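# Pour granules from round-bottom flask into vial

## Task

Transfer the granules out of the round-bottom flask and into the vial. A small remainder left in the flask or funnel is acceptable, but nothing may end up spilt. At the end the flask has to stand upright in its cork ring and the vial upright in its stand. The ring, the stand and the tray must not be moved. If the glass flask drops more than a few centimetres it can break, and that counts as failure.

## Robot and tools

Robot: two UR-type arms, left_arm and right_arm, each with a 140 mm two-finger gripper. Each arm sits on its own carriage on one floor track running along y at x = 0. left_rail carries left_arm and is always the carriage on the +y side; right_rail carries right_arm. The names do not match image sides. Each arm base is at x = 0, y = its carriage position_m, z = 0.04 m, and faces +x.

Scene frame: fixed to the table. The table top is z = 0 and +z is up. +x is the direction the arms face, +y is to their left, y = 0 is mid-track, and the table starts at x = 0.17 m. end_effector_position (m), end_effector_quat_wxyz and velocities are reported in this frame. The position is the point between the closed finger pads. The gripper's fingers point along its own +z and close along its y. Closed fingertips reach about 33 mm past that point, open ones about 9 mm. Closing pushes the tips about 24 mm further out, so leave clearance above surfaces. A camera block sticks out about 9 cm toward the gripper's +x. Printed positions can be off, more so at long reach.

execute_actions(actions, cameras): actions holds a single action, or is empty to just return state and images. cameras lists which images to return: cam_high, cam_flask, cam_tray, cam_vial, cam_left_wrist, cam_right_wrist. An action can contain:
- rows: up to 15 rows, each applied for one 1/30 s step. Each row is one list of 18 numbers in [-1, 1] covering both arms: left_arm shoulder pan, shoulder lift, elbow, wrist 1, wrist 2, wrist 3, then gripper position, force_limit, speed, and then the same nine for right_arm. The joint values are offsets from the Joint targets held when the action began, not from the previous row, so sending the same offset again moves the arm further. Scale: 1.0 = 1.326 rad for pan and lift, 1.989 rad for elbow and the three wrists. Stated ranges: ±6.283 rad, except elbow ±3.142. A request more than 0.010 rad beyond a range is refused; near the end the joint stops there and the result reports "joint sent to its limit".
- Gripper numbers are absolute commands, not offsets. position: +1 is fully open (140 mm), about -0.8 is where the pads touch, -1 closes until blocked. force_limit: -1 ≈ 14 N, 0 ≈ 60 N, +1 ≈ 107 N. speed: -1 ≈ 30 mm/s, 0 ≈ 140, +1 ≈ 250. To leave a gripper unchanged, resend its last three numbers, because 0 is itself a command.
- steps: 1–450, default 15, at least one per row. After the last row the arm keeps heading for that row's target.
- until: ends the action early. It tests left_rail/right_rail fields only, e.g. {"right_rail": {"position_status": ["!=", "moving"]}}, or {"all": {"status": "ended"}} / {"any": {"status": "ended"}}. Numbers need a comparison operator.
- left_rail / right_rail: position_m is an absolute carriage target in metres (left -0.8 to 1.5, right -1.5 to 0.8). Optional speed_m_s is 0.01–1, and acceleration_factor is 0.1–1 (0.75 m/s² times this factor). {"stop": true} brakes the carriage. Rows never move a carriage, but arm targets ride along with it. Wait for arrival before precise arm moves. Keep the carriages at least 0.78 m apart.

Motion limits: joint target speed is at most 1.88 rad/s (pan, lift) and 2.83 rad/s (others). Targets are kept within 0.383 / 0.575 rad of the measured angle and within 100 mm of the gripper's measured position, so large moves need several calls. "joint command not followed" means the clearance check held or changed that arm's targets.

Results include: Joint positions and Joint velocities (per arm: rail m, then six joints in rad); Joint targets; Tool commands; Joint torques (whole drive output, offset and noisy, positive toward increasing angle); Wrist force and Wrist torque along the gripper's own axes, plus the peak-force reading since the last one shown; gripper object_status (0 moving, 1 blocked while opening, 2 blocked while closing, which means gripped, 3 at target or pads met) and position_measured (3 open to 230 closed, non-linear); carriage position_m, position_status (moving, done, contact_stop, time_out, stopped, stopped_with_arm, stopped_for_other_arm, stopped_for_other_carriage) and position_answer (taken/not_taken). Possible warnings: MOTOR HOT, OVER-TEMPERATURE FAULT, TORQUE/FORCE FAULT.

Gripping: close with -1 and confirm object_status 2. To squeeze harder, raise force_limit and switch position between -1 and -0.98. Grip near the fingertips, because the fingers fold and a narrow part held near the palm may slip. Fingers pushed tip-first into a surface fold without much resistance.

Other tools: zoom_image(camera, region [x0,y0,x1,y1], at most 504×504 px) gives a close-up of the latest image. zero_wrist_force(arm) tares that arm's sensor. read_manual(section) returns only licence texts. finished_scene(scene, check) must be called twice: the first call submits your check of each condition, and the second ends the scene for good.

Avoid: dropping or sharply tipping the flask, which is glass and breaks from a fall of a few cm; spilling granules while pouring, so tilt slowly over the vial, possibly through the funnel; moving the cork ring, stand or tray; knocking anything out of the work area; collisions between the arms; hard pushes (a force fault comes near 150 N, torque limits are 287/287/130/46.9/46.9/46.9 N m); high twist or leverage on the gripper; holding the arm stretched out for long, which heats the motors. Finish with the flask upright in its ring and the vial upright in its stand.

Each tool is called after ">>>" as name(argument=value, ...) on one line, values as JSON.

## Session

Scene 1 is complete. I'll read the new scene's layout first.

>>> execute_actions(actions=[])

Scene clock: 0.00 s.
left_arm: end_effector_position=(+0.6290, +1.1759, +0.1760) position_measured=3 object_status=3 end_effector_quat_wxyz=(+0.000, +0.000, +1.000, +0.000) end_effector_velocity=(+0.000, +0.001, +0.000) end_effector_angular_velocity=(+0.001, -0.001, +0.001) | right_arm: end_effector_position=(+0.6290, -1.2021, +0.1760) position_measured=3 object_status=3 end_effector_quat_wxyz=(+0.000, +0.000, +1.000, +0.000) end_effector_velocity=(-0.001, +0.001, -0.001) end_effector_angular_velocity=(+0.000, +0.002, +0.001)
Joint positions: left_arm=[1.176 -0.281 -1.556 2.144 -2.158 -1.571 -0.281] | right_arm=[-1.202 -0.281 -1.556 2.144 -2.158 -1.571 -0.281]
Joint velocities: left_arm=[0 0.001 0 0 -0.001 0.001 0] | right_arm=[0 0.001 0.001 0 0.001 0 0]
Joint torques (N m): no reading
Wrist force (N): no reading
Wrist torque (N m): no reading
Wrist force, peak (N): no reading
Joint targets: left_arm=[1.176 -0.281 -1.556 2.144 -2.158 -1.571 -0.280] | right_arm=[-1.202 -0.280 -1.556 2.144 -2.158 -1.571 -0.280]
Tool commands: left_gripper/position=+1.0 left_gripper/force_limit=+1.0 left_gripper/speed=+1.0 right_gripper/position=+1.0 right_gripper/force_limit=+1.0 right_gripper/speed=+1.0
left_rail: position_m=1.176 position_status=done
right_rail: position_m=-1.202 position_status=done

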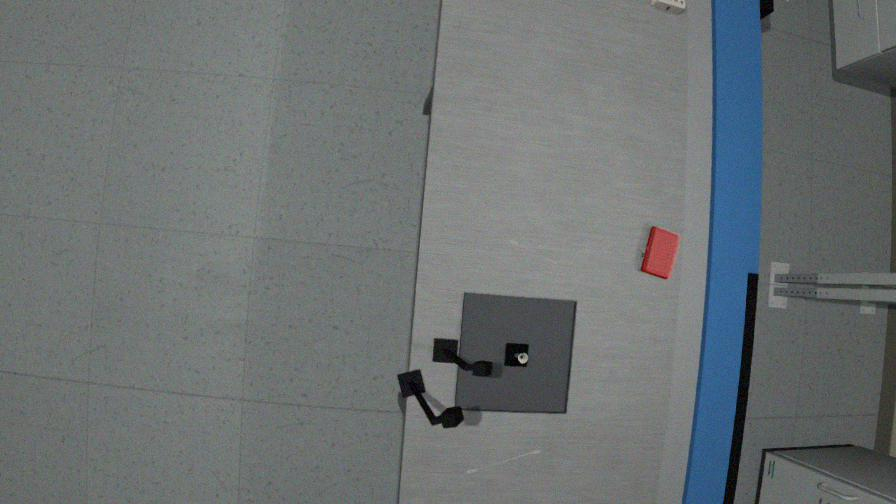

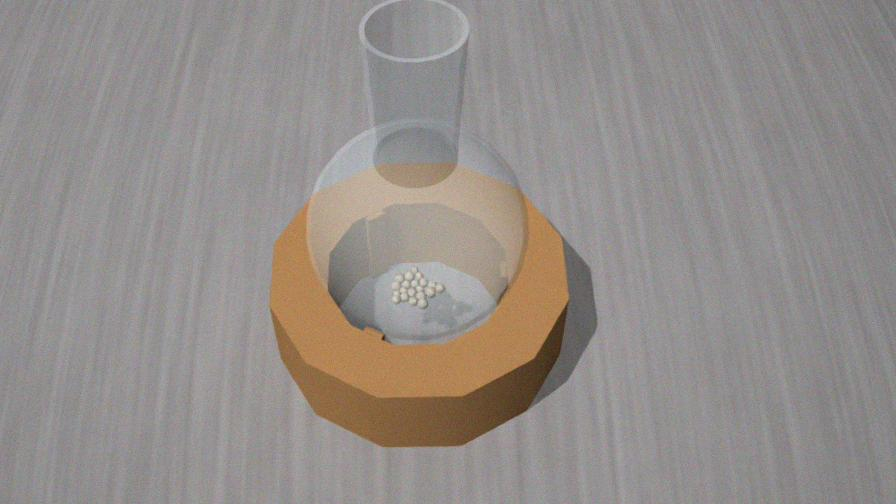

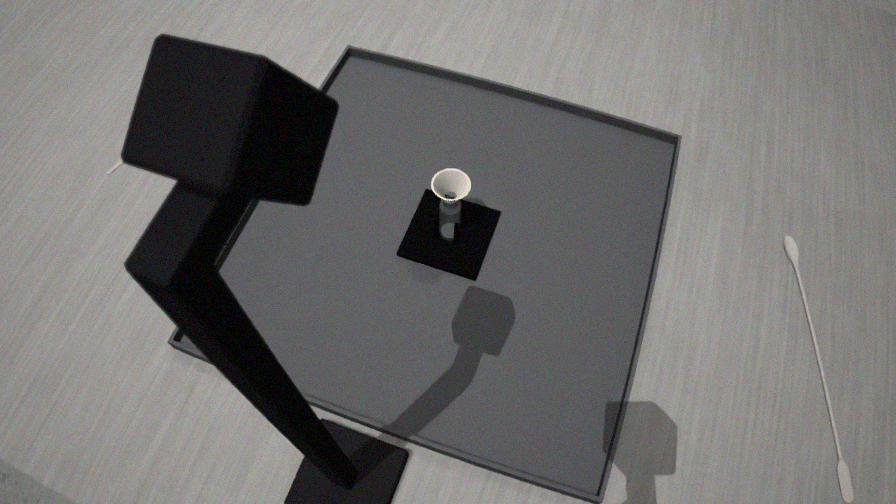

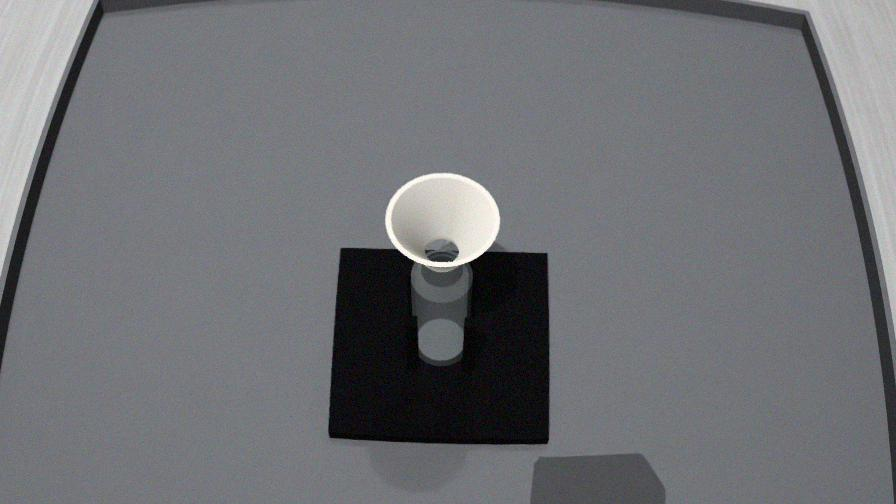

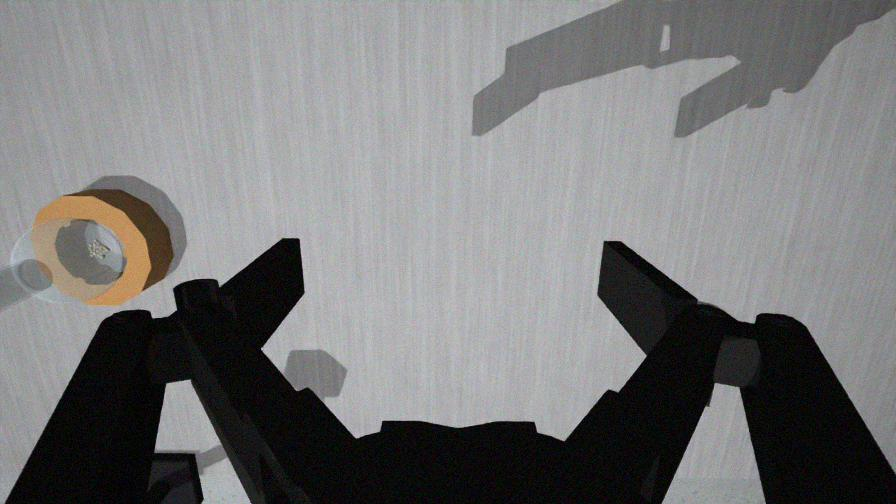

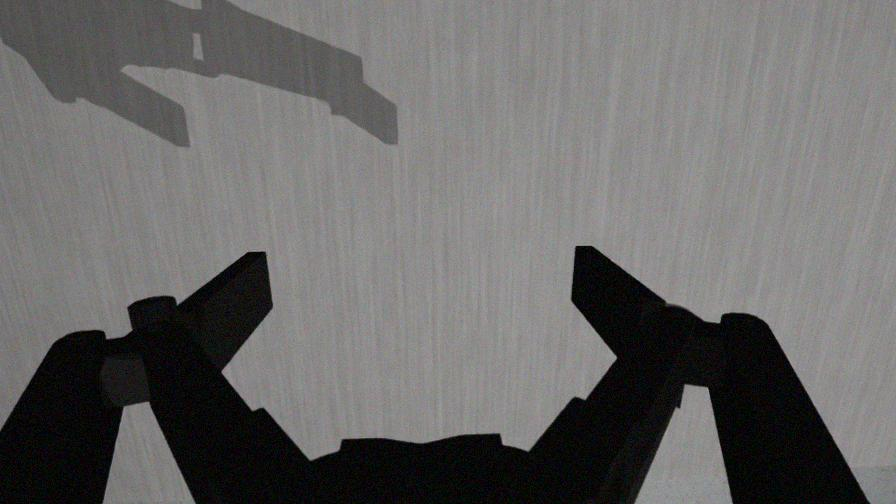

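>>> zoom_image(camera="cam_high", region=[440, 270, 620, 430])

>>> zoom_image(camera="cam_left_wrist", region=[0, 150, 240, 330])

Scaled by 2.800 from the camera's 896x504 image, which has a finer 1280x720 frame.

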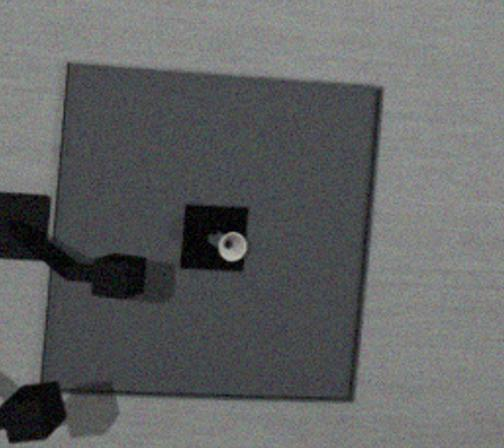

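Scaled by 2.100 from the camera's 896x504 image, which has a finer 1280x720 frame.

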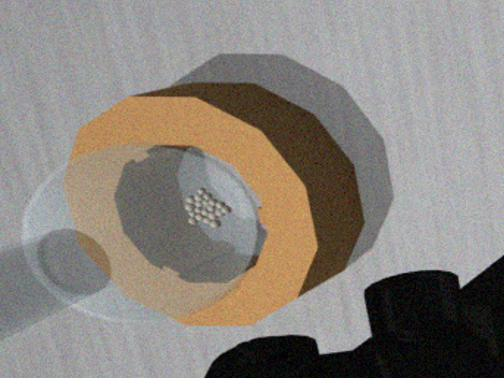

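>>> execute_actions(actions=[{"left_rail": {"position_m": 0.7272}, "rows": [[0.00057,0,0,0.00068,0,0.00038,0.1,0,-1,0,0,0,0,0,0,1,1,1],[0.00406,0,0,0.00483,0,0.00271,0.1,0,-1,0,0,0,0,0,0,1,1,1],[0.01225,0,0,0.01456,0,0.00817,0.1,0,-1,0,0,0,0,0,0,1,1,1],[0.02579,0,0,0.03064,0,0.01719,0.1,0,-1,0,0,0,0,0,0,1,1,1],[0.0444,0,0,0.05276,0,0.0296,0.1,0,-1,0,0,0,0,0,0,1,1,1],[0.06714,0,0,0.07979,0,0.04476,0.1,0,-1,0,0,0,0,0,0,1,1,1],[0.09259,0,0,0.11003,0,0.06173,0.1,0,-1,0,0,0,0,0,0,1,1,1],[0.11895,0,0,0.14135,0,0.0793,0.1,0,-1,0,0,0,0,0,0,1,1,1],[0.1444,0,0,0.17159,0,0.09627,0.1,0,-1,0,0,0,0,0,0,1,1,1],[0.16714,0,0,0.19862,0,0.11143,0.1,0,-1,0,0,0,0,0,0,1,1,1],[0.18575,0,0,0.22074,0,0.12384,0.1,0,-1,0,0,0,0,0,0,1,1,1],[0.19929,0,0,0.23682,0,0.13286,0.1,0,-1,0,0,0,0,0,0,1,1,1],[0.20748,0,0,0.24655,0,0.13832,0.1,0,-1,0,0,0,0,0,0,1,1,1],[0.21097,0,0,0.2507,0,0.14065,0.1,0,-1,0,0,0,0,0,0,1,1,1],[0.21154,0,0,0.25138,0,0.14103,0.1,0,-1,0,0,0,0,0,0,1,1,1]], "steps": 20}], cameras=["cam_left_wrist", "cam_flask"])

Scene clock: 261.50 s.
left_arm: end_effector_position=(+0.4265, +0.9013, +0.1602) position_measured=117 object_status=0 end_effector_quat_wxyz=(-0.247, +0.000, +0.969, +0.000) end_effector_velocity=(+0.000, +0.000, +0.000) end_effector_angular_velocity=(+0.000, -0.001, +0.000) | right_arm: end_effector_position=(+0.6290, -1.2021, +0.1760) position_measured=3 object_status=3 end_effector_quat_wxyz=(+0.000, +0.000, +1.000, +0.000) end_effector_velocity=(+0.000, +0.000, +0.000) end_effector_angular_velocity=(+0.000, +0.000, +0.001)
Joint positions: left_arm=[0.727 0 -1.556 2.144 -1.658 -1.571 0] | right_arm=[-1.202 -0.281 -1.556 2.144 -2.158 -1.571 -0.281]
Joint velocities: left_arm=[0 0 0 0 -0.001 0 0] | right_arm=[0 0.001 0 -0.001 0 0 0]
Joint torques (N m): left_arm=[6.99 -42.96 -38.61 -1.43 0.33 3.06] | right_arm=[0.1 -45.91 -41.47 -4.47 -0.19 0.7]
Wrist force (N): left_arm=[-1.3 -0.1 1.2] | right_arm=[0.4 0.1 0.4]
Wrist torque (N m): left_arm=[0.04 0.31 0.02] | right_arm=[0.01 -0.09 0.00]
Wrist force, peak (N): left_arm=[-2.3 -3.8 -1.1] | right_arm=[0.9 -0.2 0.3]
Joint targets: left_arm=[0.727 0.000 -1.556 2.144 -1.658 -1.571 0.000] | right_arm=[-1.202 -0.280 -1.556 2.144 -2.158 -1.571 -0.280]
left_rail: position_m=0.727 position_status=done
right_rail: position_m=-1.202 position_status=done
Images, in order (width x height): cam_flask 896x504, cam_left_wrist 896x504.

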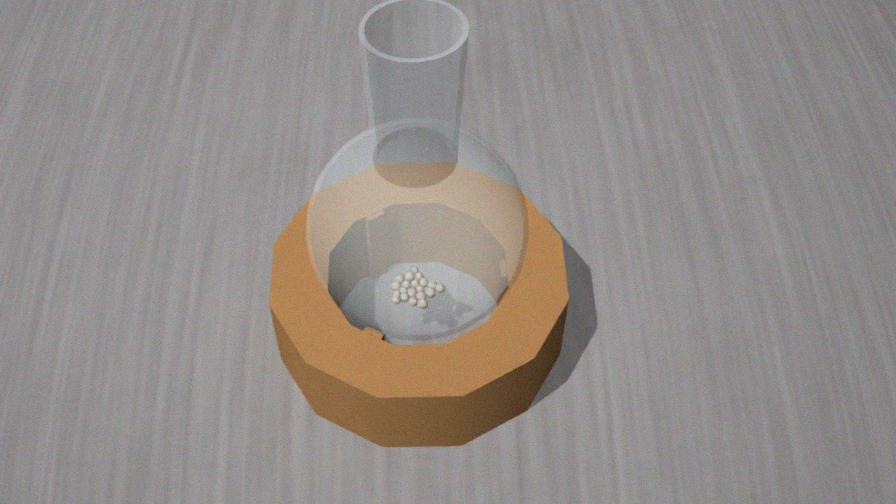

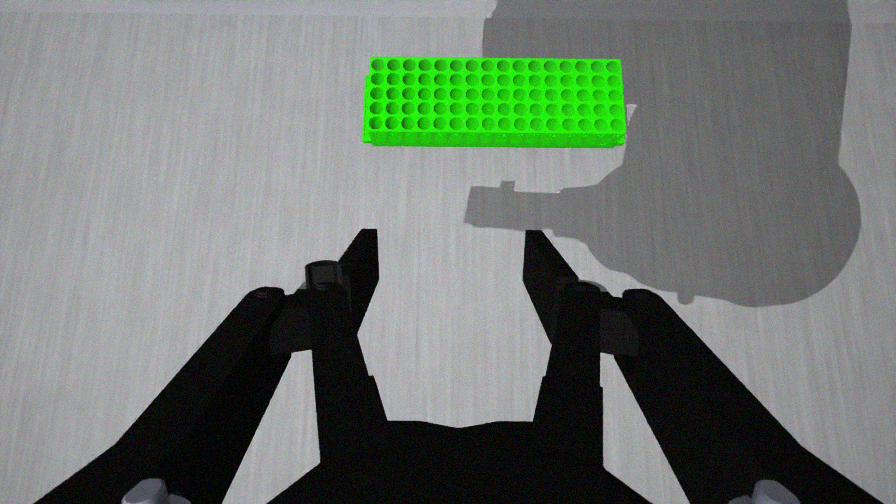

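>>> zoom_image(camera="cam_left_wrist", region=[340, 20, 660, 200])

Scaled by 1.575 from the camera's 896x504 image, which has a finer 1280x720 frame.

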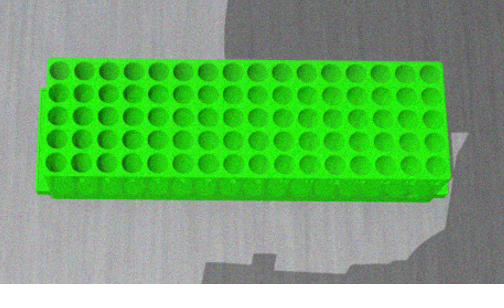

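>>> execute_actions(actions=[{"rows": [[0,-0.00021,0.00131,0.00121,0.007,0,0.1,0,-1,0,0,0,0,0,0,1,1,1],[0,-0.00076,0.0048,0.00444,0.02564,0,0.1,0,-1,0,0,0,0,0,0,1,1,1],[0,-0.00172,0.01089,0.01009,0.05822,0,0.1,0,-1,0,0,0,0,0,0,1,1,1],[0,-0.00296,0.01874,0.01736,0.10017,0,0.1,0,-1,0,0,0,0,0,0,1,1,1],[0,-0.00434,0.02745,0.02543,0.14676,0,0.1,0,-1,0,0,0,0,0,0,1,1,1],[0,-0.00572,0.03617,0.03351,0.19334,0,0.1,0,-1,0,0,0,0,0,0,1,1,1],[0,-0.00709,0.04488,0.04158,0.23993,0,0.1,0,-1,0,0,0,0,0,0,1,1,1],[0,-0.00847,0.05359,0.04964,0.28646,0,0.1,0,-1,0,0,0,0,0,0,1,1,1],[0,-0.00985,0.0623,0.05772,0.33305,0,0.1,0,-1,0,0,0,0,0,0,1,1,1],[0,-0.01123,0.07102,0.06579,0.37964,0,0.1,0,-1,0,0,0,0,0,0,1,1,1],[0,-0.0126,0.07973,0.07386,0.42622,0,0.1,0,-1,0,0,0,0,0,0,1,1,1],[0,-0.01384,0.08758,0.08113,0.46818,0,0.1,0,-1,0,0,0,0,0,0,1,1,1],[0,-0.01481,0.09368,0.08678,0.50076,0,0.1,0,-1,0,0,0,0,0,0,1,1,1],[0,-0.01536,0.09716,0.09001,0.51939,0,0.1,0,-1,0,0,0,0,0,0,1,1,1],[0,-0.01557,0.09847,0.09122,0.5264,0,0.1,0,-1,0,0,0,0,0,0,1,1,1]], "steps": 20}], cameras=["cam_left_wrist"])

Scene clock: 361.07 s.
left_arm: end_effector_position=(+0.3592, +1.1961, +0.2363) position_measured=117 object_status=3 end_effector_quat_wxyz=(-0.360, +0.207, +0.788, +0.455) end_effector_velocity=(+0.000, +0.001, +0.001) end_effector_angular_velocity=(+0.004, -0.001, -0.002) | right_arm: end_effector_position=(+0.6290, -1.2021, +0.1760) position_measured=3 object_status=3 end_effector_quat_wxyz=(+0.000, +0.000, +1.000, +0.000) end_effector_velocity=(+0.000, -0.001, +0.000) end_effector_angular_velocity=(+0.000, +0.000, -0.002)
Joint positions: left_arm=[0.727 0 -1.577 2.34 -1.477 -0.524 0] | right_arm=[-1.202 -0.281 -1.556 2.144 -2.158 -1.571 -0.281]
Joint velocities: left_arm=[0 0 0 0.001 0 0.004 -0.002] | right_arm=[0 -0.001 0.001 0 0 0 0.001]
Joint torques (N m): left_arm=[-6.41 -48.74 -22.78 0.06 3.97 2.76] | right_arm=[1.2 -45.93 -40.97 -4.19 0.5 0.77]
Wrist force (N): left_arm=[-0.7 -0.3 1.8] | right_arm=[0.2 0.2 0.3]
Wrist torque (N m): left_arm=[0.08 0.12 -0.04] | right_arm=[0.04 -0.04 0.00]
Wrist force, peak (N): left_arm=[-2.8 -3.1 -2.0] | right_arm=[0.7 0.1 0.6]
Joint targets: left_arm=[0.727 0.000 -1.577 2.340 -1.477 -0.524 0.000] | right_arm=[-1.202 -0.280 -1.556 2.144 -2.158 -1.571 -0.280]
left_rail: position_m=0.727 position_status=done
right_rail: position_m=-1.202 position_status=done
Images, in order (width x height): cam_left_wrist 896x504.

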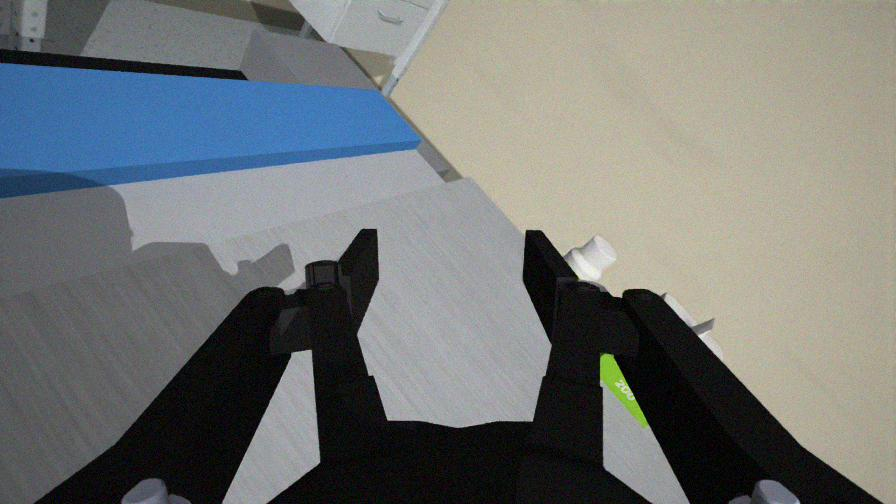

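>>> execute_actions(actions=[{"rows": [[0,-0.00021,0.00131,0.00121,0.007,0,0.1,0,-1,0,0,0,0,0,0,1,1,1],[0,-0.00076,0.0048,0.00444,0.02564,0,0.1,0,-1,0,0,0,0,0,0,1,1,1],[0,-0.00172,0.01089,0.01009,0.05822,0,0.1,0,-1,0,0,0,0,0,0,1,1,1],[0,-0.00296,0.01874,0.01736,0.10017,0,0.1,0,-1,0,0,0,0,0,0,1,1,1],[0,-0.00434,0.02745,0.02543,0.14676,0,0.1,0,-1,0,0,0,0,0,0,1,1,1],[0,-0.00572,0.03617,0.03351,0.19334,0,0.1,0,-1,0,0,0,0,0,0,1,1,1],[0,-0.00709,0.04488,0.04158,0.23993,0,0.1,0,-1,0,0,0,0,0,0,1,1,1],[0,-0.00847,0.05359,0.04964,0.28646,0,0.1,0,-1,0,0,0,0,0,0,1,1,1],[0,-0.00985,0.0623,0.05772,0.33305,0,0.1,0,-1,0,0,0,0,0,0,1,1,1],[0,-0.01123,0.07102,0.06579,0.37964,0,0.1,0,-1,0,0,0,0,0,0,1,1,1],[0,-0.0126,0.07973,0.07386,0.42622,0,0.1,0,-1,0,0,0,0,0,0,1,1,1],[0,-0.01384,0.08758,0.08113,0.46818,0,0.1,0,-1,0,0,0,0,0,0,1,1,1],[0,-0.01481,0.09368,0.08678,0.50076,0,0.1,0,-1,0,0,0,0,0,0,1,1,1],[0,-0.01536,0.09716,0.09001,0.51939,0,0.1,0,-1,0,0,0,0,0,0,1,1,1],[0,-0.01557,0.09847,0.09122,0.5264,0,0.1,0,-1,0,0,0,0,0,0,1,1,1]], "steps": 18}], cameras=["cam_left_wrist"])

Scene clock: 390.80 s.
left_arm: end_effector_position=(+0.5229, +1.1965, +0.3197) position_measured=117 object_status=3 end_effector_quat_wxyz=(-0.285, +0.493, +0.411, +0.711) end_effector_velocity=(+0.001, -0.001, +0.000) end_effector_angular_velocity=(+0.001, +0.001, -0.004) | right_arm: end_effector_position=(+0.6290, -1.2021, +0.1760) position_measured=3 object_status=3 end_effector_quat_wxyz=(+0.000, +0.000, +1.000, +0.000) end_effector_velocity=(+0.000, +0.000, +0.000) end_effector_angular_velocity=(-0.001, +0.001, +0.001)
Joint positions: left_arm=[0.727 0 -1.598 2.535 -1.296 0.522 0] | right_arm=[-1.202 -0.281 -1.556 2.144 -2.158 -1.571 -0.281]
Joint velocities: left_arm=[0 -0.001 0 0 0.001 0.004 0] | right_arm=[0 0 0 0 0.001 -0.001 -0.001]
Joint torques (N m): left_arm=[-6.12 -41.15 -18.54 -1.45 4.01 2.92] | right_arm=[-0.43 -43.74 -41.67 -4.32 -0.02 0.84]
Wrist force (N): left_arm=[-1.4 -1.0 1.5] | right_arm=[0.4 0.1 0.4]
Wrist torque (N m): left_arm=[0.04 0.17 -0.08] | right_arm=[0.03 -0.08 0.00]
Wrist force, peak (N): left_arm=[-0.7 -0.8 3.3] | right_arm=[0.4 0.4 0.6]
Joint targets: left_arm=[0.727 0.000 -1.598 2.535 -1.296 0.523 0.000] | right_arm=[-1.202 -0.280 -1.556 2.144 -2.158 -1.571 -0.280]
left_rail: position_m=0.727 position_status=done
right_rail: position_m=-1.202 position_status=done
Images, in order (width x height): cam_left_wrist 896x504.

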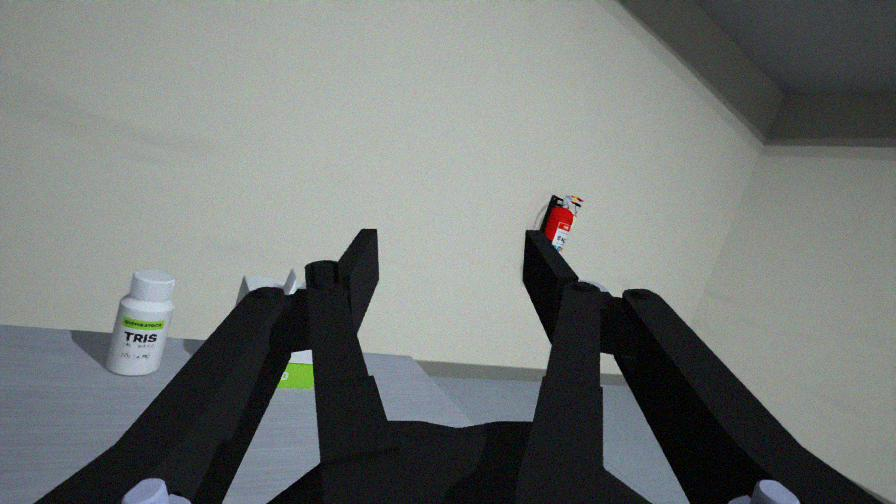

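>>> execute_actions(actions=[{"rows": [[0,-0.00021,0.00131,0.00121,0.007,0,0.1,0,-1,0,0,0,0,0,0,1,1,1],[0,-0.00076,0.0048,0.00444,0.02564,0,0.1,0,-1,0,0,0,0,0,0,1,1,1],[0,-0.00172,0.01089,0.01009,0.05822,0,0.1,0,-1,0,0,0,0,0,0,1,1,1],[0,-0.00296,0.01874,0.01736,0.10017,0,0.1,0,-1,0,0,0,0,0,0,1,1,1],[0,-0.00434,0.02745,0.02543,0.14676,0,0.1,0,-1,0,0,0,0,0,0,1,1,1],[0,-0.00572,0.03617,0.03351,0.19334,0,0.1,0,-1,0,0,0,0,0,0,1,1,1],[0,-0.00709,0.04488,0.04158,0.23993,0,0.1,0,-1,0,0,0,0,0,0,1,1,1],[0,-0.00847,0.05359,0.04964,0.28646,0,0.1,0,-1,0,0,0,0,0,0,1,1,1],[0,-0.00985,0.0623,0.05772,0.33305,0,0.1,0,-1,0,0,0,0,0,0,1,1,1],[0,-0.01123,0.07102,0.06579,0.37964,0,0.1,0,-1,0,0,0,0,0,0,1,1,1],[0,-0.0126,0.07973,0.07386,0.42622,0,0.1,0,-1,0,0,0,0,0,0,1,1,1],[0,-0.01384,0.08758,0.08113,0.46818,0,0.1,0,-1,0,0,0,0,0,0,1,1,1],[0,-0.01481,0.09368,0.08678,0.50076,0,0.1,0,-1,0,0,0,0,0,0,1,1,1],[0,-0.01536,0.09716,0.09001,0.51939,0,0.1,0,-1,0,0,0,0,0,0,1,1,1],[0,-0.01557,0.09847,0.09122,0.5264,0,0.1,0,-1,0,0,0,0,0,0,1,1,1]], "steps": 18}], cameras=["cam_left_wrist", "cam_flask"])

Scene clock: 403.20 s.
left_arm: end_effector_position=(+0.5779, +0.9482, +0.2204) position_measured=117 object_status=3 end_effector_quat_wxyz=(-0.048, +0.690, +0.050, +0.721) end_effector_velocity=(+0.000, -0.001, -0.001) end_effector_angular_velocity=(-0.001, +0.001, -0.003) | right_arm: end_effector_position=(+0.6290, -1.2021, +0.1760) position_measured=3 object_status=3 end_effector_quat_wxyz=(+0.000, +0.000, +1.000, +0.000) end_effector_velocity=(+0.000, +0.001, +0.000) end_effector_angular_velocity=(+0.001, -0.001, +0.001)
Joint positions: left_arm=[0.727 0 -1.616 2.708 -1.136 1.433 0] | right_arm=[-1.202 -0.281 -1.556 2.144 -2.158 -1.571 -0.281]
Joint velocities: left_arm=[0 0 0 0.001 0.001 0.004 -0.001] | right_arm=[0 0.001 -0.001 0 0 0.001 0]
Joint torques (N m): left_arm=[-8.34 -33.04 -11.97 -1.27 2.37 2.58] | right_arm=[1.37 -46.31 -40.61 -4.21 0.39 0.93]
Wrist force (N): left_arm=[-1.2 -0.8 1.7] | right_arm=[0.2 0.2 0.6]
Wrist torque (N m): left_arm=[0.05 0.15 -0.07] | right_arm=[0.04 -0.03 0.00]
Wrist force, peak (N): left_arm=[-0.3 -1.1 3.8] | right_arm=[0.7 0.3 0.5]
Joint targets: left_arm=[0.727 0.000 -1.616 2.708 -1.136 1.433 0.000] | right_arm=[-1.202 -0.280 -1.556 2.144 -2.158 -1.571 -0.280]
left_rail: position_m=0.727 position_status=done
right_rail: position_m=-1.202 position_status=done
Images, in order (width x height): cam_flask 896x504, cam_left_wrist 896x504.

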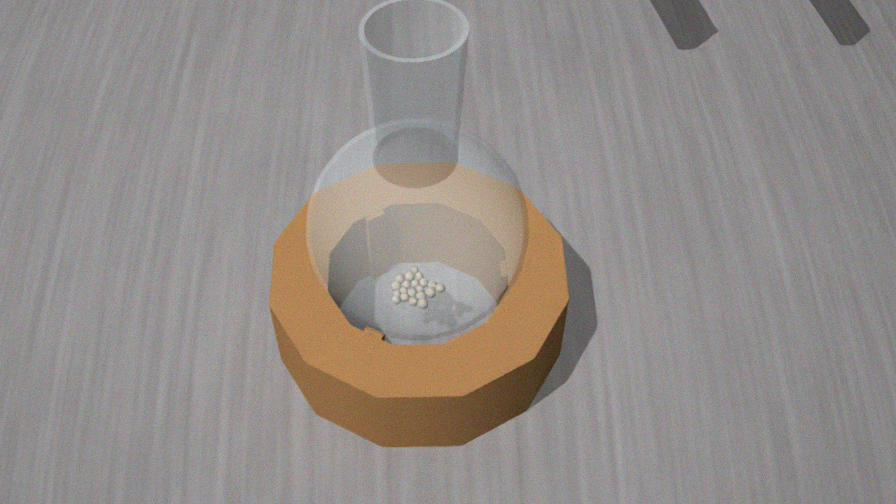

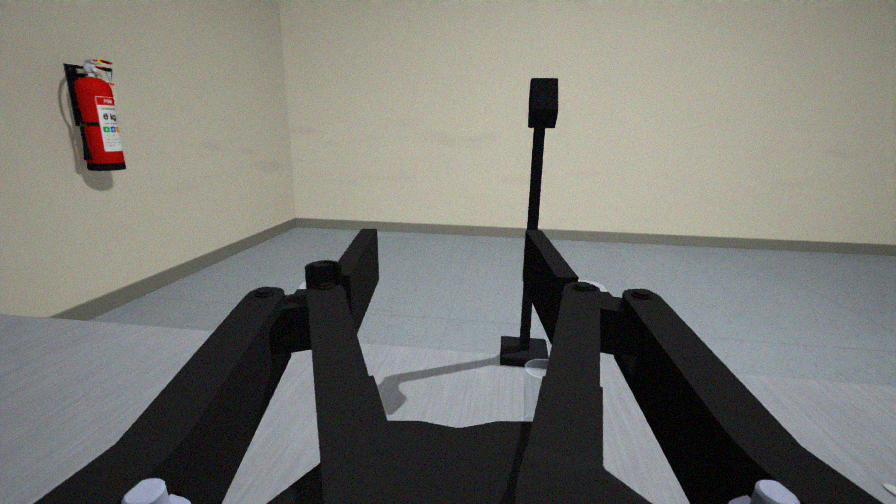

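>>> execute_actions(actions=[{"rows": [[0,0.00073,0.00002,-0.00045,0.00019,0,0.1,0,-1,0,0,0,0,0,0,1,1,1],[0,0.00521,0.00014,-0.00319,0.00132,0,0.1,0,-1,0,0,0,0,0,0,1,1,1],[0,0.01572,0.00041,-0.00961,0.00399,0,0.1,0,-1,0,0,0,0,0,0,1,1,1],[0,0.0331,0.00087,-0.02024,0.0084,0,0.1,0,-1,0,0,0,0,0,0,1,1,1],[0,0.057,0.00149,-0.03485,0.01446,0,0.1,0,-1,0,0,0,0,0,0,1,1,1],[0,0.08619,0.00226,-0.0527,0.02186,0,0.1,0,-1,0,0,0,0,0,0,1,1,1],[0,0.11885,0.00311,-0.07267,0.03015,0,0.1,0,-1,0,0,0,0,0,0,1,1,1],[0,0.15269,0.004,-0.09335,0.03873,0,0.1,0,-1,0,0,0,0,0,0,1,1,1],[0,0.18535,0.00486,-0.11333,0.04702,0,0.1,0,-1,0,0,0,0,0,0,1,1,1],[0,0.21454,0.00562,-0.13117,0.05442,0,0.1,0,-1,0,0,0,0,0,0,1,1,1],[0,0.23844,0.00625,-0.14578,0.06048,0,0.1,0,-1,0,0,0,0,0,0,1,1,1],[0,0.25582,0.0067,-0.15641,0.06489,0,0.1,0,-1,0,0,0,0,0,0,1,1,1],[0,0.26633,0.00698,-0.16283,0.06756,0,0.1,0,-1,0,0,0,0,0,0,1,1,1],[0,0.27081,0.0071,-0.16557,0.06869,0,0.1,0,-1,0,0,0,0,0,0,1,1,1],[0,0.27154,0.00712,-0.16602,0.06888,0,0.1,0,-1,0,0,0,0,0,0,1,1,1]], "steps": 22}], cameras=["cam_left_wrist", "cam_flask"])

Scene clock: 429.73 s.
left_arm: end_effector_position=(+0.5899, +0.9016, +0.1149) position_measured=117 object_status=3 end_effector_quat_wxyz=(+0.000, +0.707, +0.000, +0.707) end_effector_velocity=(+0.000, -0.001, -0.001) end_effector_angular_velocity=(+0.001, +0.000, -0.002) | right_arm: end_effector_position=(+0.6290, -1.2021, +0.1760) position_measured=3 object_status=3 end_effector_quat_wxyz=(+0.000, +0.000, +1.000, +0.000) end_effector_velocity=(+0.000, +0.000, +0.000) end_effector_angular_velocity=(+0.000, +0.000, +0.000)
Joint positions: left_arm=[0.727 0 -1.256 2.722 -1.465 1.57 0] | right_arm=[-1.202 -0.281 -1.556 2.144 -2.158 -1.571 -0.281]
Joint velocities: left_arm=[0 0 0.003 0 -0.003 0.002 0.001] | right_arm=[0 0 -0.001 0.001 0 0 0]
Joint torques (N m): left_arm=[-6.65 -25.16 3.14 -4.69 2.92 2.66] | right_arm=[1.84 -47.6 -42.04 -4.23 -0.16 0.6]
Wrist force (N): left_arm=[-1.8 -1.1 1.2] | right_arm=[0.1 0.1 0.2]
Wrist torque (N m): left_arm=[-0.07 0.26 -0.07] | right_arm=[0.02 -0.03 0.00]
Wrist force, peak (N): left_arm=[-4.5 -0.7 2.0] | right_arm=[0.7 0.1 0.4]
Joint targets: left_arm=[0.727 0.000 -1.256 2.722 -1.466 1.570 0.000] | right_arm=[-1.202 -0.280 -1.556 2.144 -2.158 -1.571 -0.280]
left_rail: position_m=0.727 position_status=done
right_rail: position_m=-1.202 position_status=done
Images, in order (width x height): cam_flask 896x504, cam_left_wrist 896x504.

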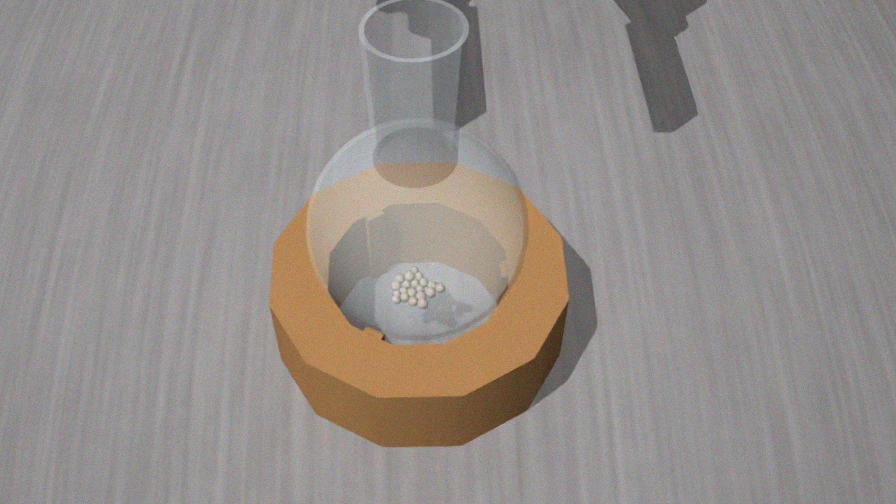

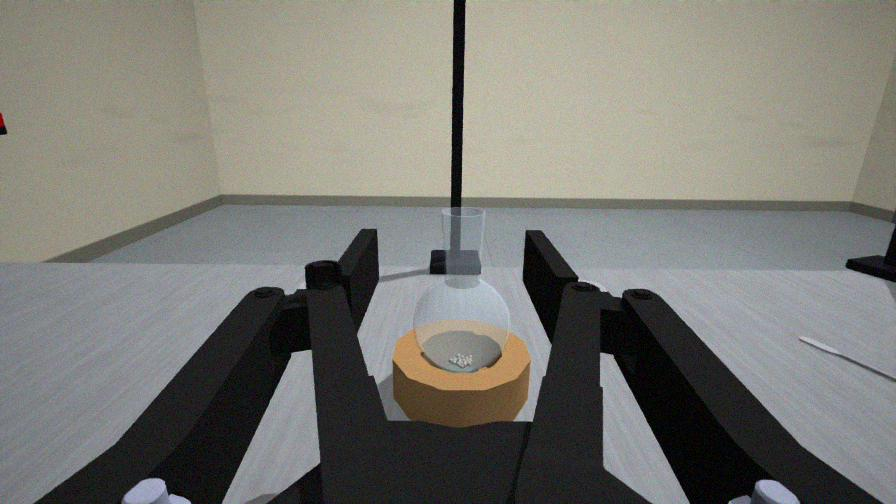

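>>> zoom_image(camera="cam_left_wrist", region=[350, 195, 560, 315])

Scaled by 2.400 from the camera's 896x504 image, which has a finer 1280x720 frame.

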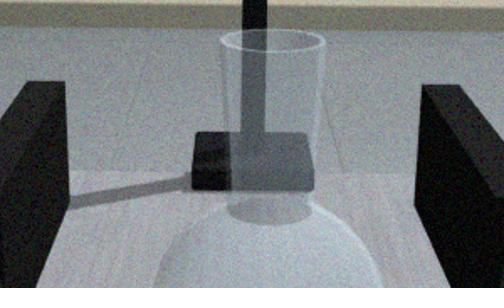

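>>> zoom_image(camera="cam_left_wrist", region=[380, 310, 550, 430])

Scaled by 2.965 from the camera's 896x504 image, which has a finer 1280x720 frame.

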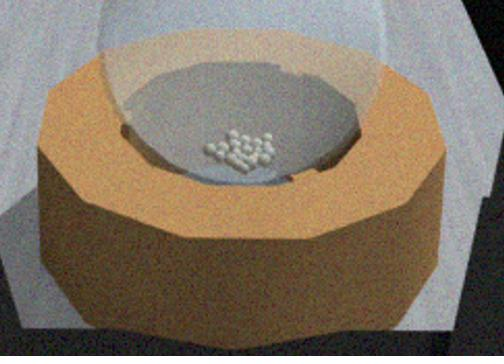

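>>> execute_actions(actions=[{"left_rail": {"position_m": 0.7199}, "rows": [[0,0.00013,-0.00013,0.00004,0,0,0.1,0,-1,0,0,0,0,0,0,1,1,1],[0,0.00096,-0.00093,0.00029,0,0,0.1,0,-1,0,0,0,0,0,0,1,1,1],[0,0.00289,-0.00279,0.00087,0,0,0.1,0,-1,0,0,0,0,0,0,1,1,1],[0,0.00608,-0.00588,0.00182,0,0,0.1,0,-1,0,0,0,0,0,0,1,1,1],[0,0.01048,-0.01013,0.00314,0,0,0.1,0,-1,0,0,0,0,0,0,1,1,1],[0,0.01584,-0.01531,0.00475,0,0,0.1,0,-1,0,0,0,0,0,0,1,1,1],[0,0.02185,-0.02111,0.00655,0,0,0.1,0,-1,0,0,0,0,0,0,1,1,1],[0,0.02807,-0.02713,0.00841,0,0,0.1,0,-1,0,0,0,0,0,0,1,1,1],[0,0.03408,-0.03293,0.01021,0,0,0.1,0,-1,0,0,0,0,0,0,1,1,1],[0,0.03944,-0.03811,0.01182,0,0,0.1,0,-1,0,0,0,0,0,0,1,1,1],[0,0.04383,-0.04236,0.01314,0,0,0.1,0,-1,0,0,0,0,0,0,1,1,1],[0,0.04703,-0.04545,0.01409,0,0,0.1,0,-1,0,0,0,0,0,0,1,1,1],[0,0.04896,-0.04731,0.01467,0,0,0.1,0,-1,0,0,0,0,0,0,1,1,1],[0,0.04979,-0.04811,0.01492,0,0,0.1,0,-1,0,0,0,0,0,0,1,1,1],[0,0.04992,-0.04824,0.01496,0,0,0.1,0,-1,0,0,0,0,0,0,1,1,1]], "steps": 20}], cameras=["cam_left_wrist", "cam_flask"])

Scene clock: 504.10 s.
left_arm: end_effector_position=(+0.6446, +0.8942, +0.1030) position_measured=117 object_status=3 end_effector_quat_wxyz=(+0.000, +0.707, +0.000, +0.707) end_effector_velocity=(+0.002, -0.001, +0.000) end_effector_angular_velocity=(-0.001, +0.000, -0.002) | right_arm: end_effector_position=(+0.6290, -1.2021, +0.1760) position_measured=3 object_status=3 end_effector_quat_wxyz=(+0.000, +0.000, +1.000, +0.000) end_effector_velocity=(-0.001, +0.000, +0.000) end_effector_angular_velocity=(-0.001, +0.001, +0.001)
Joint positions: left_arm=[0.72 0 -1.19 2.627 -1.436 1.57 0] | right_arm=[-1.202 -0.281 -1.556 2.144 -2.158 -1.571 -0.281]
Joint velocities: left_arm=[0 -0.001 0.002 -0.003 0.001 0.001 -0.001] | right_arm=[0 0 -0.001 0.001 0.001 -0.001 0]
Joint torques (N m): left_arm=[-8.21 -28.69 -16.69 -0.97 2.3 2.77] | right_arm=[2.58 -47.32 -41.52 -4.6 0.12 0.59]
Wrist force (N): left_arm=[-1.9 -1.3 1.1] | right_arm=[0.1 0.0 0.2]
Wrist torque (N m): left_arm=[-0.11 0.27 -0.08] | right_arm=[0.00 -0.01 0.00]
Wrist force, peak (N): left_arm=[-2.1 -2.9 0.9] | right_arm=[0.2 0.1 0.8]
Joint targets: left_arm=[0.720 0.000 -1.190 2.626 -1.436 1.570 0.000] | right_arm=[-1.202 -0.280 -1.556 2.144 -2.158 -1.571 -0.280]
left_rail: position_m=0.720 position_status=done
right_rail: position_m=-1.202 position_status=done
Images, in order (width x height): cam_flask 896x504, cam_left_wrist 896x504.

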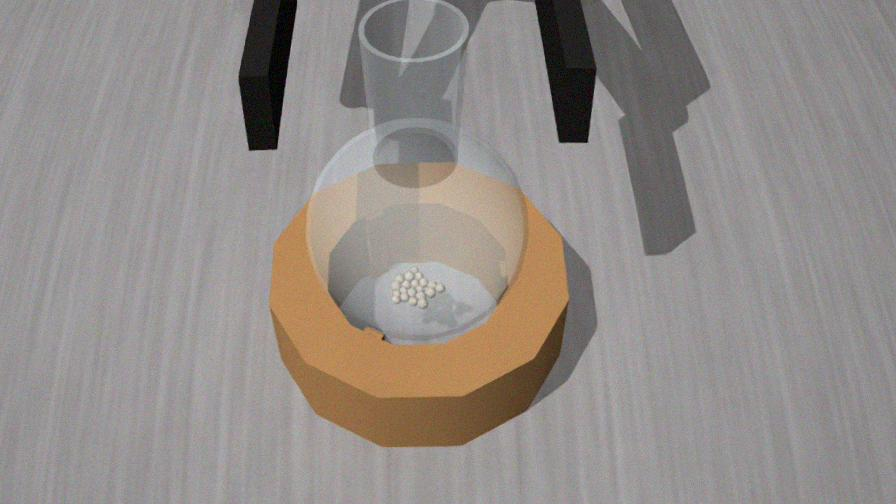

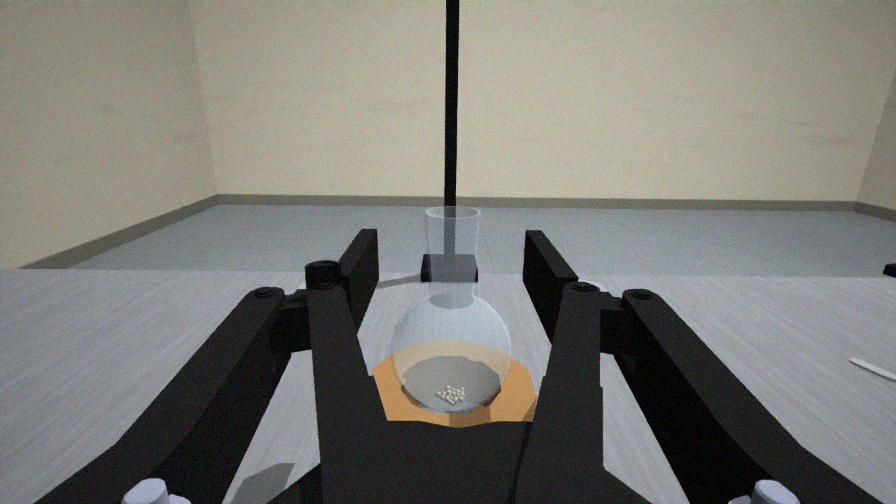

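>>> execute_actions(actions=[], cameras=["cam_flask", "cam_left_wrist"])

Scene clock: 530.97 s.
left_arm: end_effector_position=(+0.6449, +0.8942, +0.1030) position_measured=117 object_status=3 end_effector_quat_wxyz=(+0.000, +0.707, +0.000, +0.707) end_effector_velocity=(+0.000, +0.000, +0.000) end_effector_angular_velocity=(+0.002, +0.000, +0.000) | right_arm: end_effector_position=(+0.6290, -1.2021, +0.1760) position_measured=3 object_status=3 end_effector_quat_wxyz=(+0.000, +0.000, +1.000, +0.000) end_effector_velocity=(-0.001, +0.000, +0.000) end_effector_angular_velocity=(-0.001, +0.000, +0.001)
Joint positions: left_arm=[0.72 0 -1.19 2.626 -1.436 1.57 0] | right_arm=[-1.202 -0.281 -1.556 2.144 -2.158 -1.571 -0.281]
Joint velocities: left_arm=[0 0 0 0 0 0 0.002] | right_arm=[0 0.001 -0.001 0.001 0.001 -0.002 0]
Joint torques (N m): left_arm=[-6.6 -30.49 -11.46 -1.93 1.16 2.65] | right_arm=[1.64 -44.8 -42.4 -4.35 0.53 0.96]
Wrist force (N): left_arm=[-1.9 -1.1 1.2] | right_arm=[0.5 -0.2 0.2]
Wrist torque (N m): left_arm=[-0.05 0.27 -0.09] | right_arm=[-0.04 -0.10 0.00]
Wrist force, peak (N): left_arm=[-2.2 -1.5 1.4] | right_arm=[0.7 0.3 0.6]
Joint targets: left_arm=[0.720 0.000 -1.190 2.626 -1.436 1.570 0.000] | right_arm=[-1.202 -0.280 -1.556 2.144 -2.158 -1.571 -0.280]
Tool commands: left_gripper/position=+0.1 left_gripper/force_limit=+0.0 left_gripper/speed=-1.0 right_gripper/position=+1.0 right_gripper/force_limit=+1.0 right_gripper/speed=+1.0
left_rail: position_m=0.720 position_status=done
right_rail: position_m=-1.202 position_status=done
Images, in order (width x height): cam_flask 896x504, cam_left_wrist 896x504.

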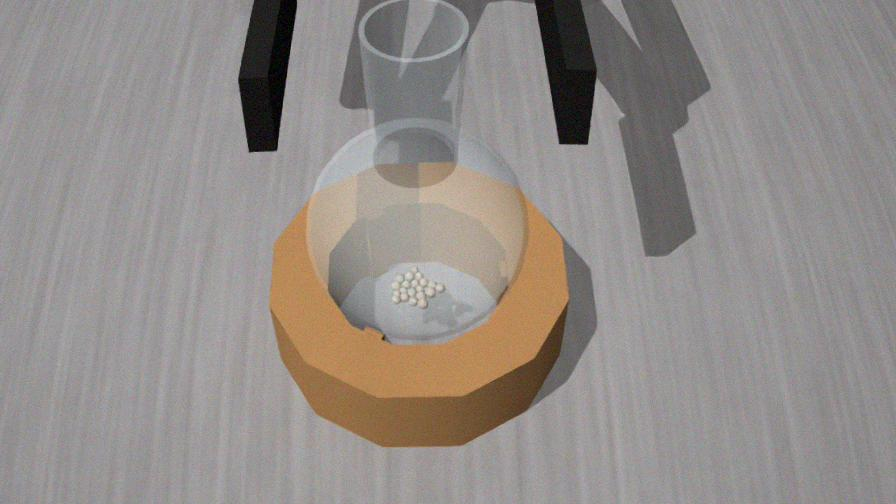

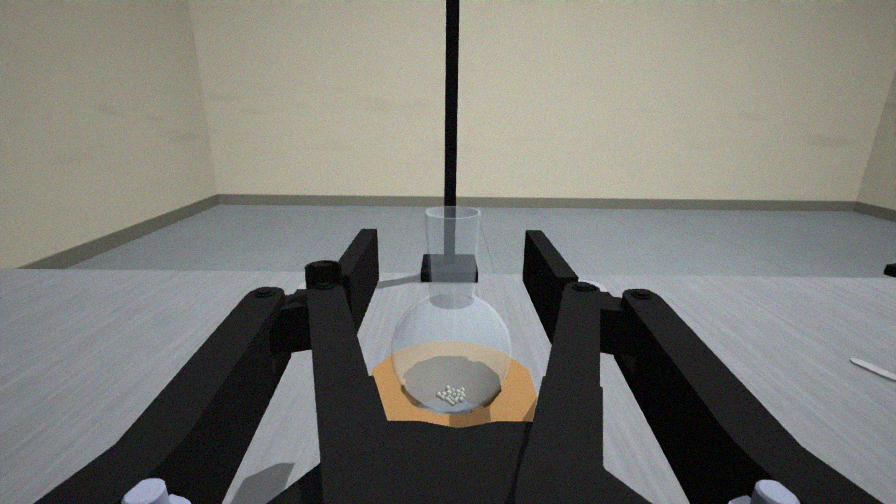

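>>> execute_actions(actions=[{"rows": [[0,0,0,0,0,0,-1,0,-1,0,0,0,0,0,0,1,1,1]], "steps": 60}], cameras=["cam_flask", "cam_left_wrist"])

Scene clock: 540.80 s.
left_arm: end_effector_position=(+0.6448, +0.8942, +0.1030) position_measured=199 object_status=2 end_effector_quat_wxyz=(+0.000, +0.707, +0.000, +0.707) end_effector_velocity=(-0.001, +0.000, +0.000) end_effector_angular_velocity=(+0.001, +0.001, +0.000) | right_arm: end_effector_position=(+0.6290, -1.2021, +0.1760) position_measured=3 object_status=3 end_effector_quat_wxyz=(+0.000, +0.000, +1.000, +0.000) end_effector_velocity=(+0.000, +0.000, +0.000) end_effector_angular_velocity=(-0.001, +0.001, +0.001)
Joint positions: left_arm=[0.72 0 -1.19 2.626 -1.436 1.57 0] | right_arm=[-1.202 -0.281 -1.556 2.144 -2.158 -1.571 -0.281]
Joint velocities: left_arm=[0 -0.001 0 0.001 0 -0.001 0.001] | right_arm=[0 0.001 0 0 0.001 -0.001 0]
Joint torques (N m): left_arm=[-6.94 -32.04 0.41 -3.05 -0.67 2.64] | right_arm=[4.25 -45.95 -41.33 -4.49 0.43 1.03]
Wrist force (N): left_arm=[-1.6 -1.3 1.0] | right_arm=[0.2 0.1 0.3]
Wrist torque (N m): left_arm=[-0.17 0.22 -0.09] | right_arm=[0.01 -0.03 0.00]
Wrist force, peak (N): left_arm=[-2.2 -1.6 1.4] | right_arm=[0.6 -0.2 0.6]
Joint targets: left_arm=[0.720 0.000 -1.190 2.626 -1.436 1.570 0.000] | right_arm=[-1.202 -0.280 -1.556 2.144 -2.158 -1.571 -0.280]
left_rail: position_m=0.720 position_status=done
right_rail: position_m=-1.202 position_status=done
Images, in order (width x height): cam_flask 896x504, cam_left_wrist 896x504.

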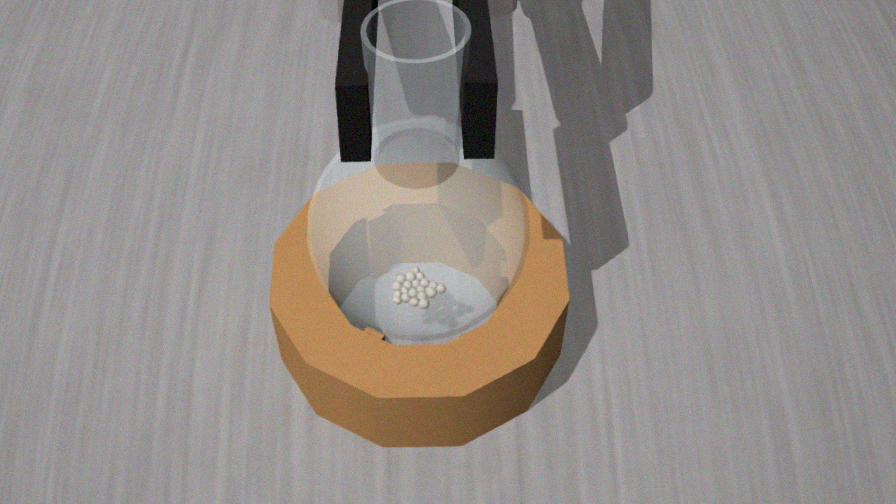

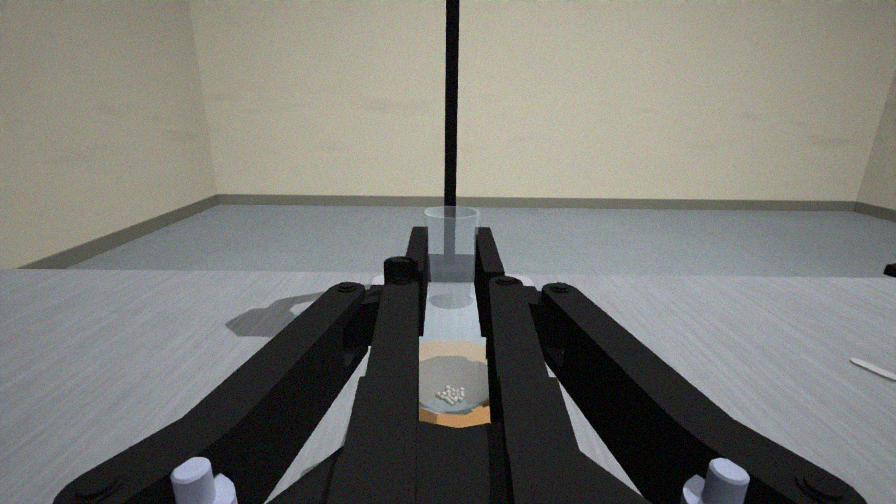

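>>> execute_actions(actions=[{"rows": [
[0,-0.000379,-0.000004,0.000257,0,0,-1,0,-1,0,0,0,0,0,0,1,1,1],
[0,-0.002692,-0.00003,0.001825,0,0,-1,0,-1,0,0,0,0,0,0,1,1,1],
[0,-0.00812,-0.00009,0.005504,0,0,-1,0,-1,0,0,0,0,0,0,1,1,1],
[0,-0.017095,-0.00019,0.011587,0,0,-1,0,-1,0,0,0,0,0,0,1,1,1],
[0,-0.029435,-0.000327,0.019951,0,0,-1,0,-1,0,0,0,0,0,0,1,1,1],
[0,-0.04451,-0.000494,0.03017,0,0,-1,0,-1,0,0,0,0,0,0,1,1,1],
[0,-0.061381,-0.000682,0.041604,0,0,-1,0,-1,0,0,0,0,0,0,1,1,1],
[0,-0.078853,-0.000876,0.053448,0,0,-1,0,-1,0,0,0,0,0,0,1,1,1],
[0,-0.095724,-0.001063,0.064883,0,0,-1,0,-1,0,0,0,0,0,0,1,1,1],
[0,-0.1108,-0.001231,0.075101,0,0,-1,0,-1,0,0,0,0,0,0,1,1,1],
[0,-0.12314,-0.001368,0.083466,0,0,-1,0,-1,0,0,0,0,0,0,1,1,1],
[0,-0.132115,-0.001467,0.089549,0,0,-1,0,-1,0,0,0,0,0,0,1,1,1],
[0,-0.137542,-0.001528,0.093228,0,0,-1,0,-1,0,0,0,0,0,0,1,1,1],
[0,-0.139856,-0.001553,0.094796,0,0,-1,0,-1,0,0,0,0,0,0,1,1,1],
[0,-0.140235,-0.001558,0.095052,0,0,-1,0,-1,0,0,0,0,0,0,1,1,1]
], "steps": 17}], cameras=["cam_flask"])

Scene clock: 639.37 s.
left_arm: end_effector_position=(+0.6409, +0.8942, +0.1596) position_measured=199 object_status=2 end_effector_quat_wxyz=(+0.000, +0.707, +0.000, +0.707) end_effector_velocity=(+0.000, +0.000, +0.001) end_effector_angular_velocity=(+0.000, +0.000, +0.001) | right_arm: end_effector_position=(+0.6290, -1.2021, +0.1760) position_measured=3 object_status=3 end_effector_quat_wxyz=(+0.000, +0.000, +1.000, +0.000) end_effector_velocity=(+0.000, +0.001, -0.001) end_effector_angular_velocity=(+0.001, +0.001, +0.000)
Joint positions: left_arm=[0.72 0 -1.375 2.623 -1.247 1.57 0] | right_arm=[-1.202 -0.281 -1.556 2.144 -2.158 -1.571 -0.281]
Joint velocities: left_arm=[0 0 -0.003 0 0.003 0 0] | right_arm=[0 0 0.001 0.001 0 0.001 0]
Joint torques (N m): left_arm=[-5.24 -46.26 -26.4 -0.54 -2.09 2.59] | right_arm=[2.64 -47.33 -40.53 -4.2 0.25 1.42]
Wrist force (N): left_arm=[-2.4 -1.1 1.1] | right_arm=[0.5 0.0 0.2]
Wrist torque (N m): left_arm=[-0.06 0.26 -0.06] | right_arm=[0.01 -0.10 0.00]
Wrist force, peak (N): left_arm=[-3.9 -1.3 1.6] | right_arm=[0.5 0.2 0.5]
Joint targets: left_arm=[0.720 0.000 -1.376 2.623 -1.247 1.570 0.000] | right_arm=[-1.202 -0.280 -1.556 2.144 -2.158 -1.571 -0.280]
left_rail: position_m=0.720 position_status=done
right_rail: position_m=-1.202 position_status=done
Images, in order (width x height): cam_flask 896x504.

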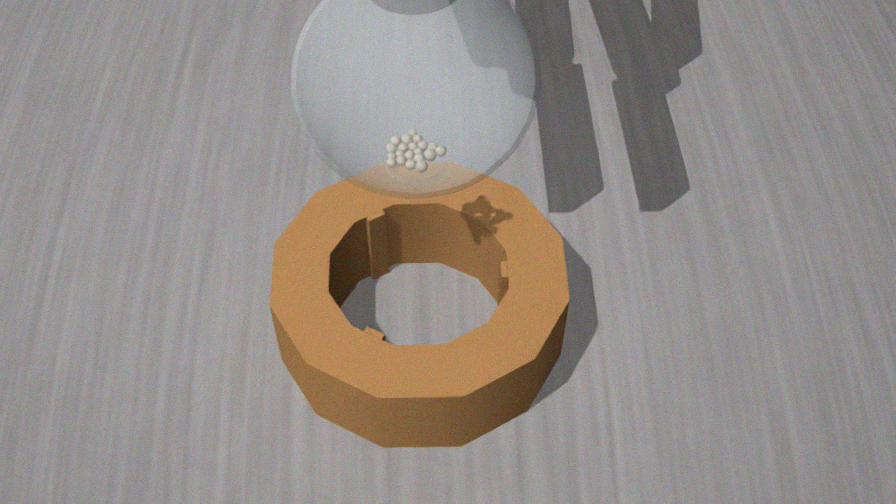

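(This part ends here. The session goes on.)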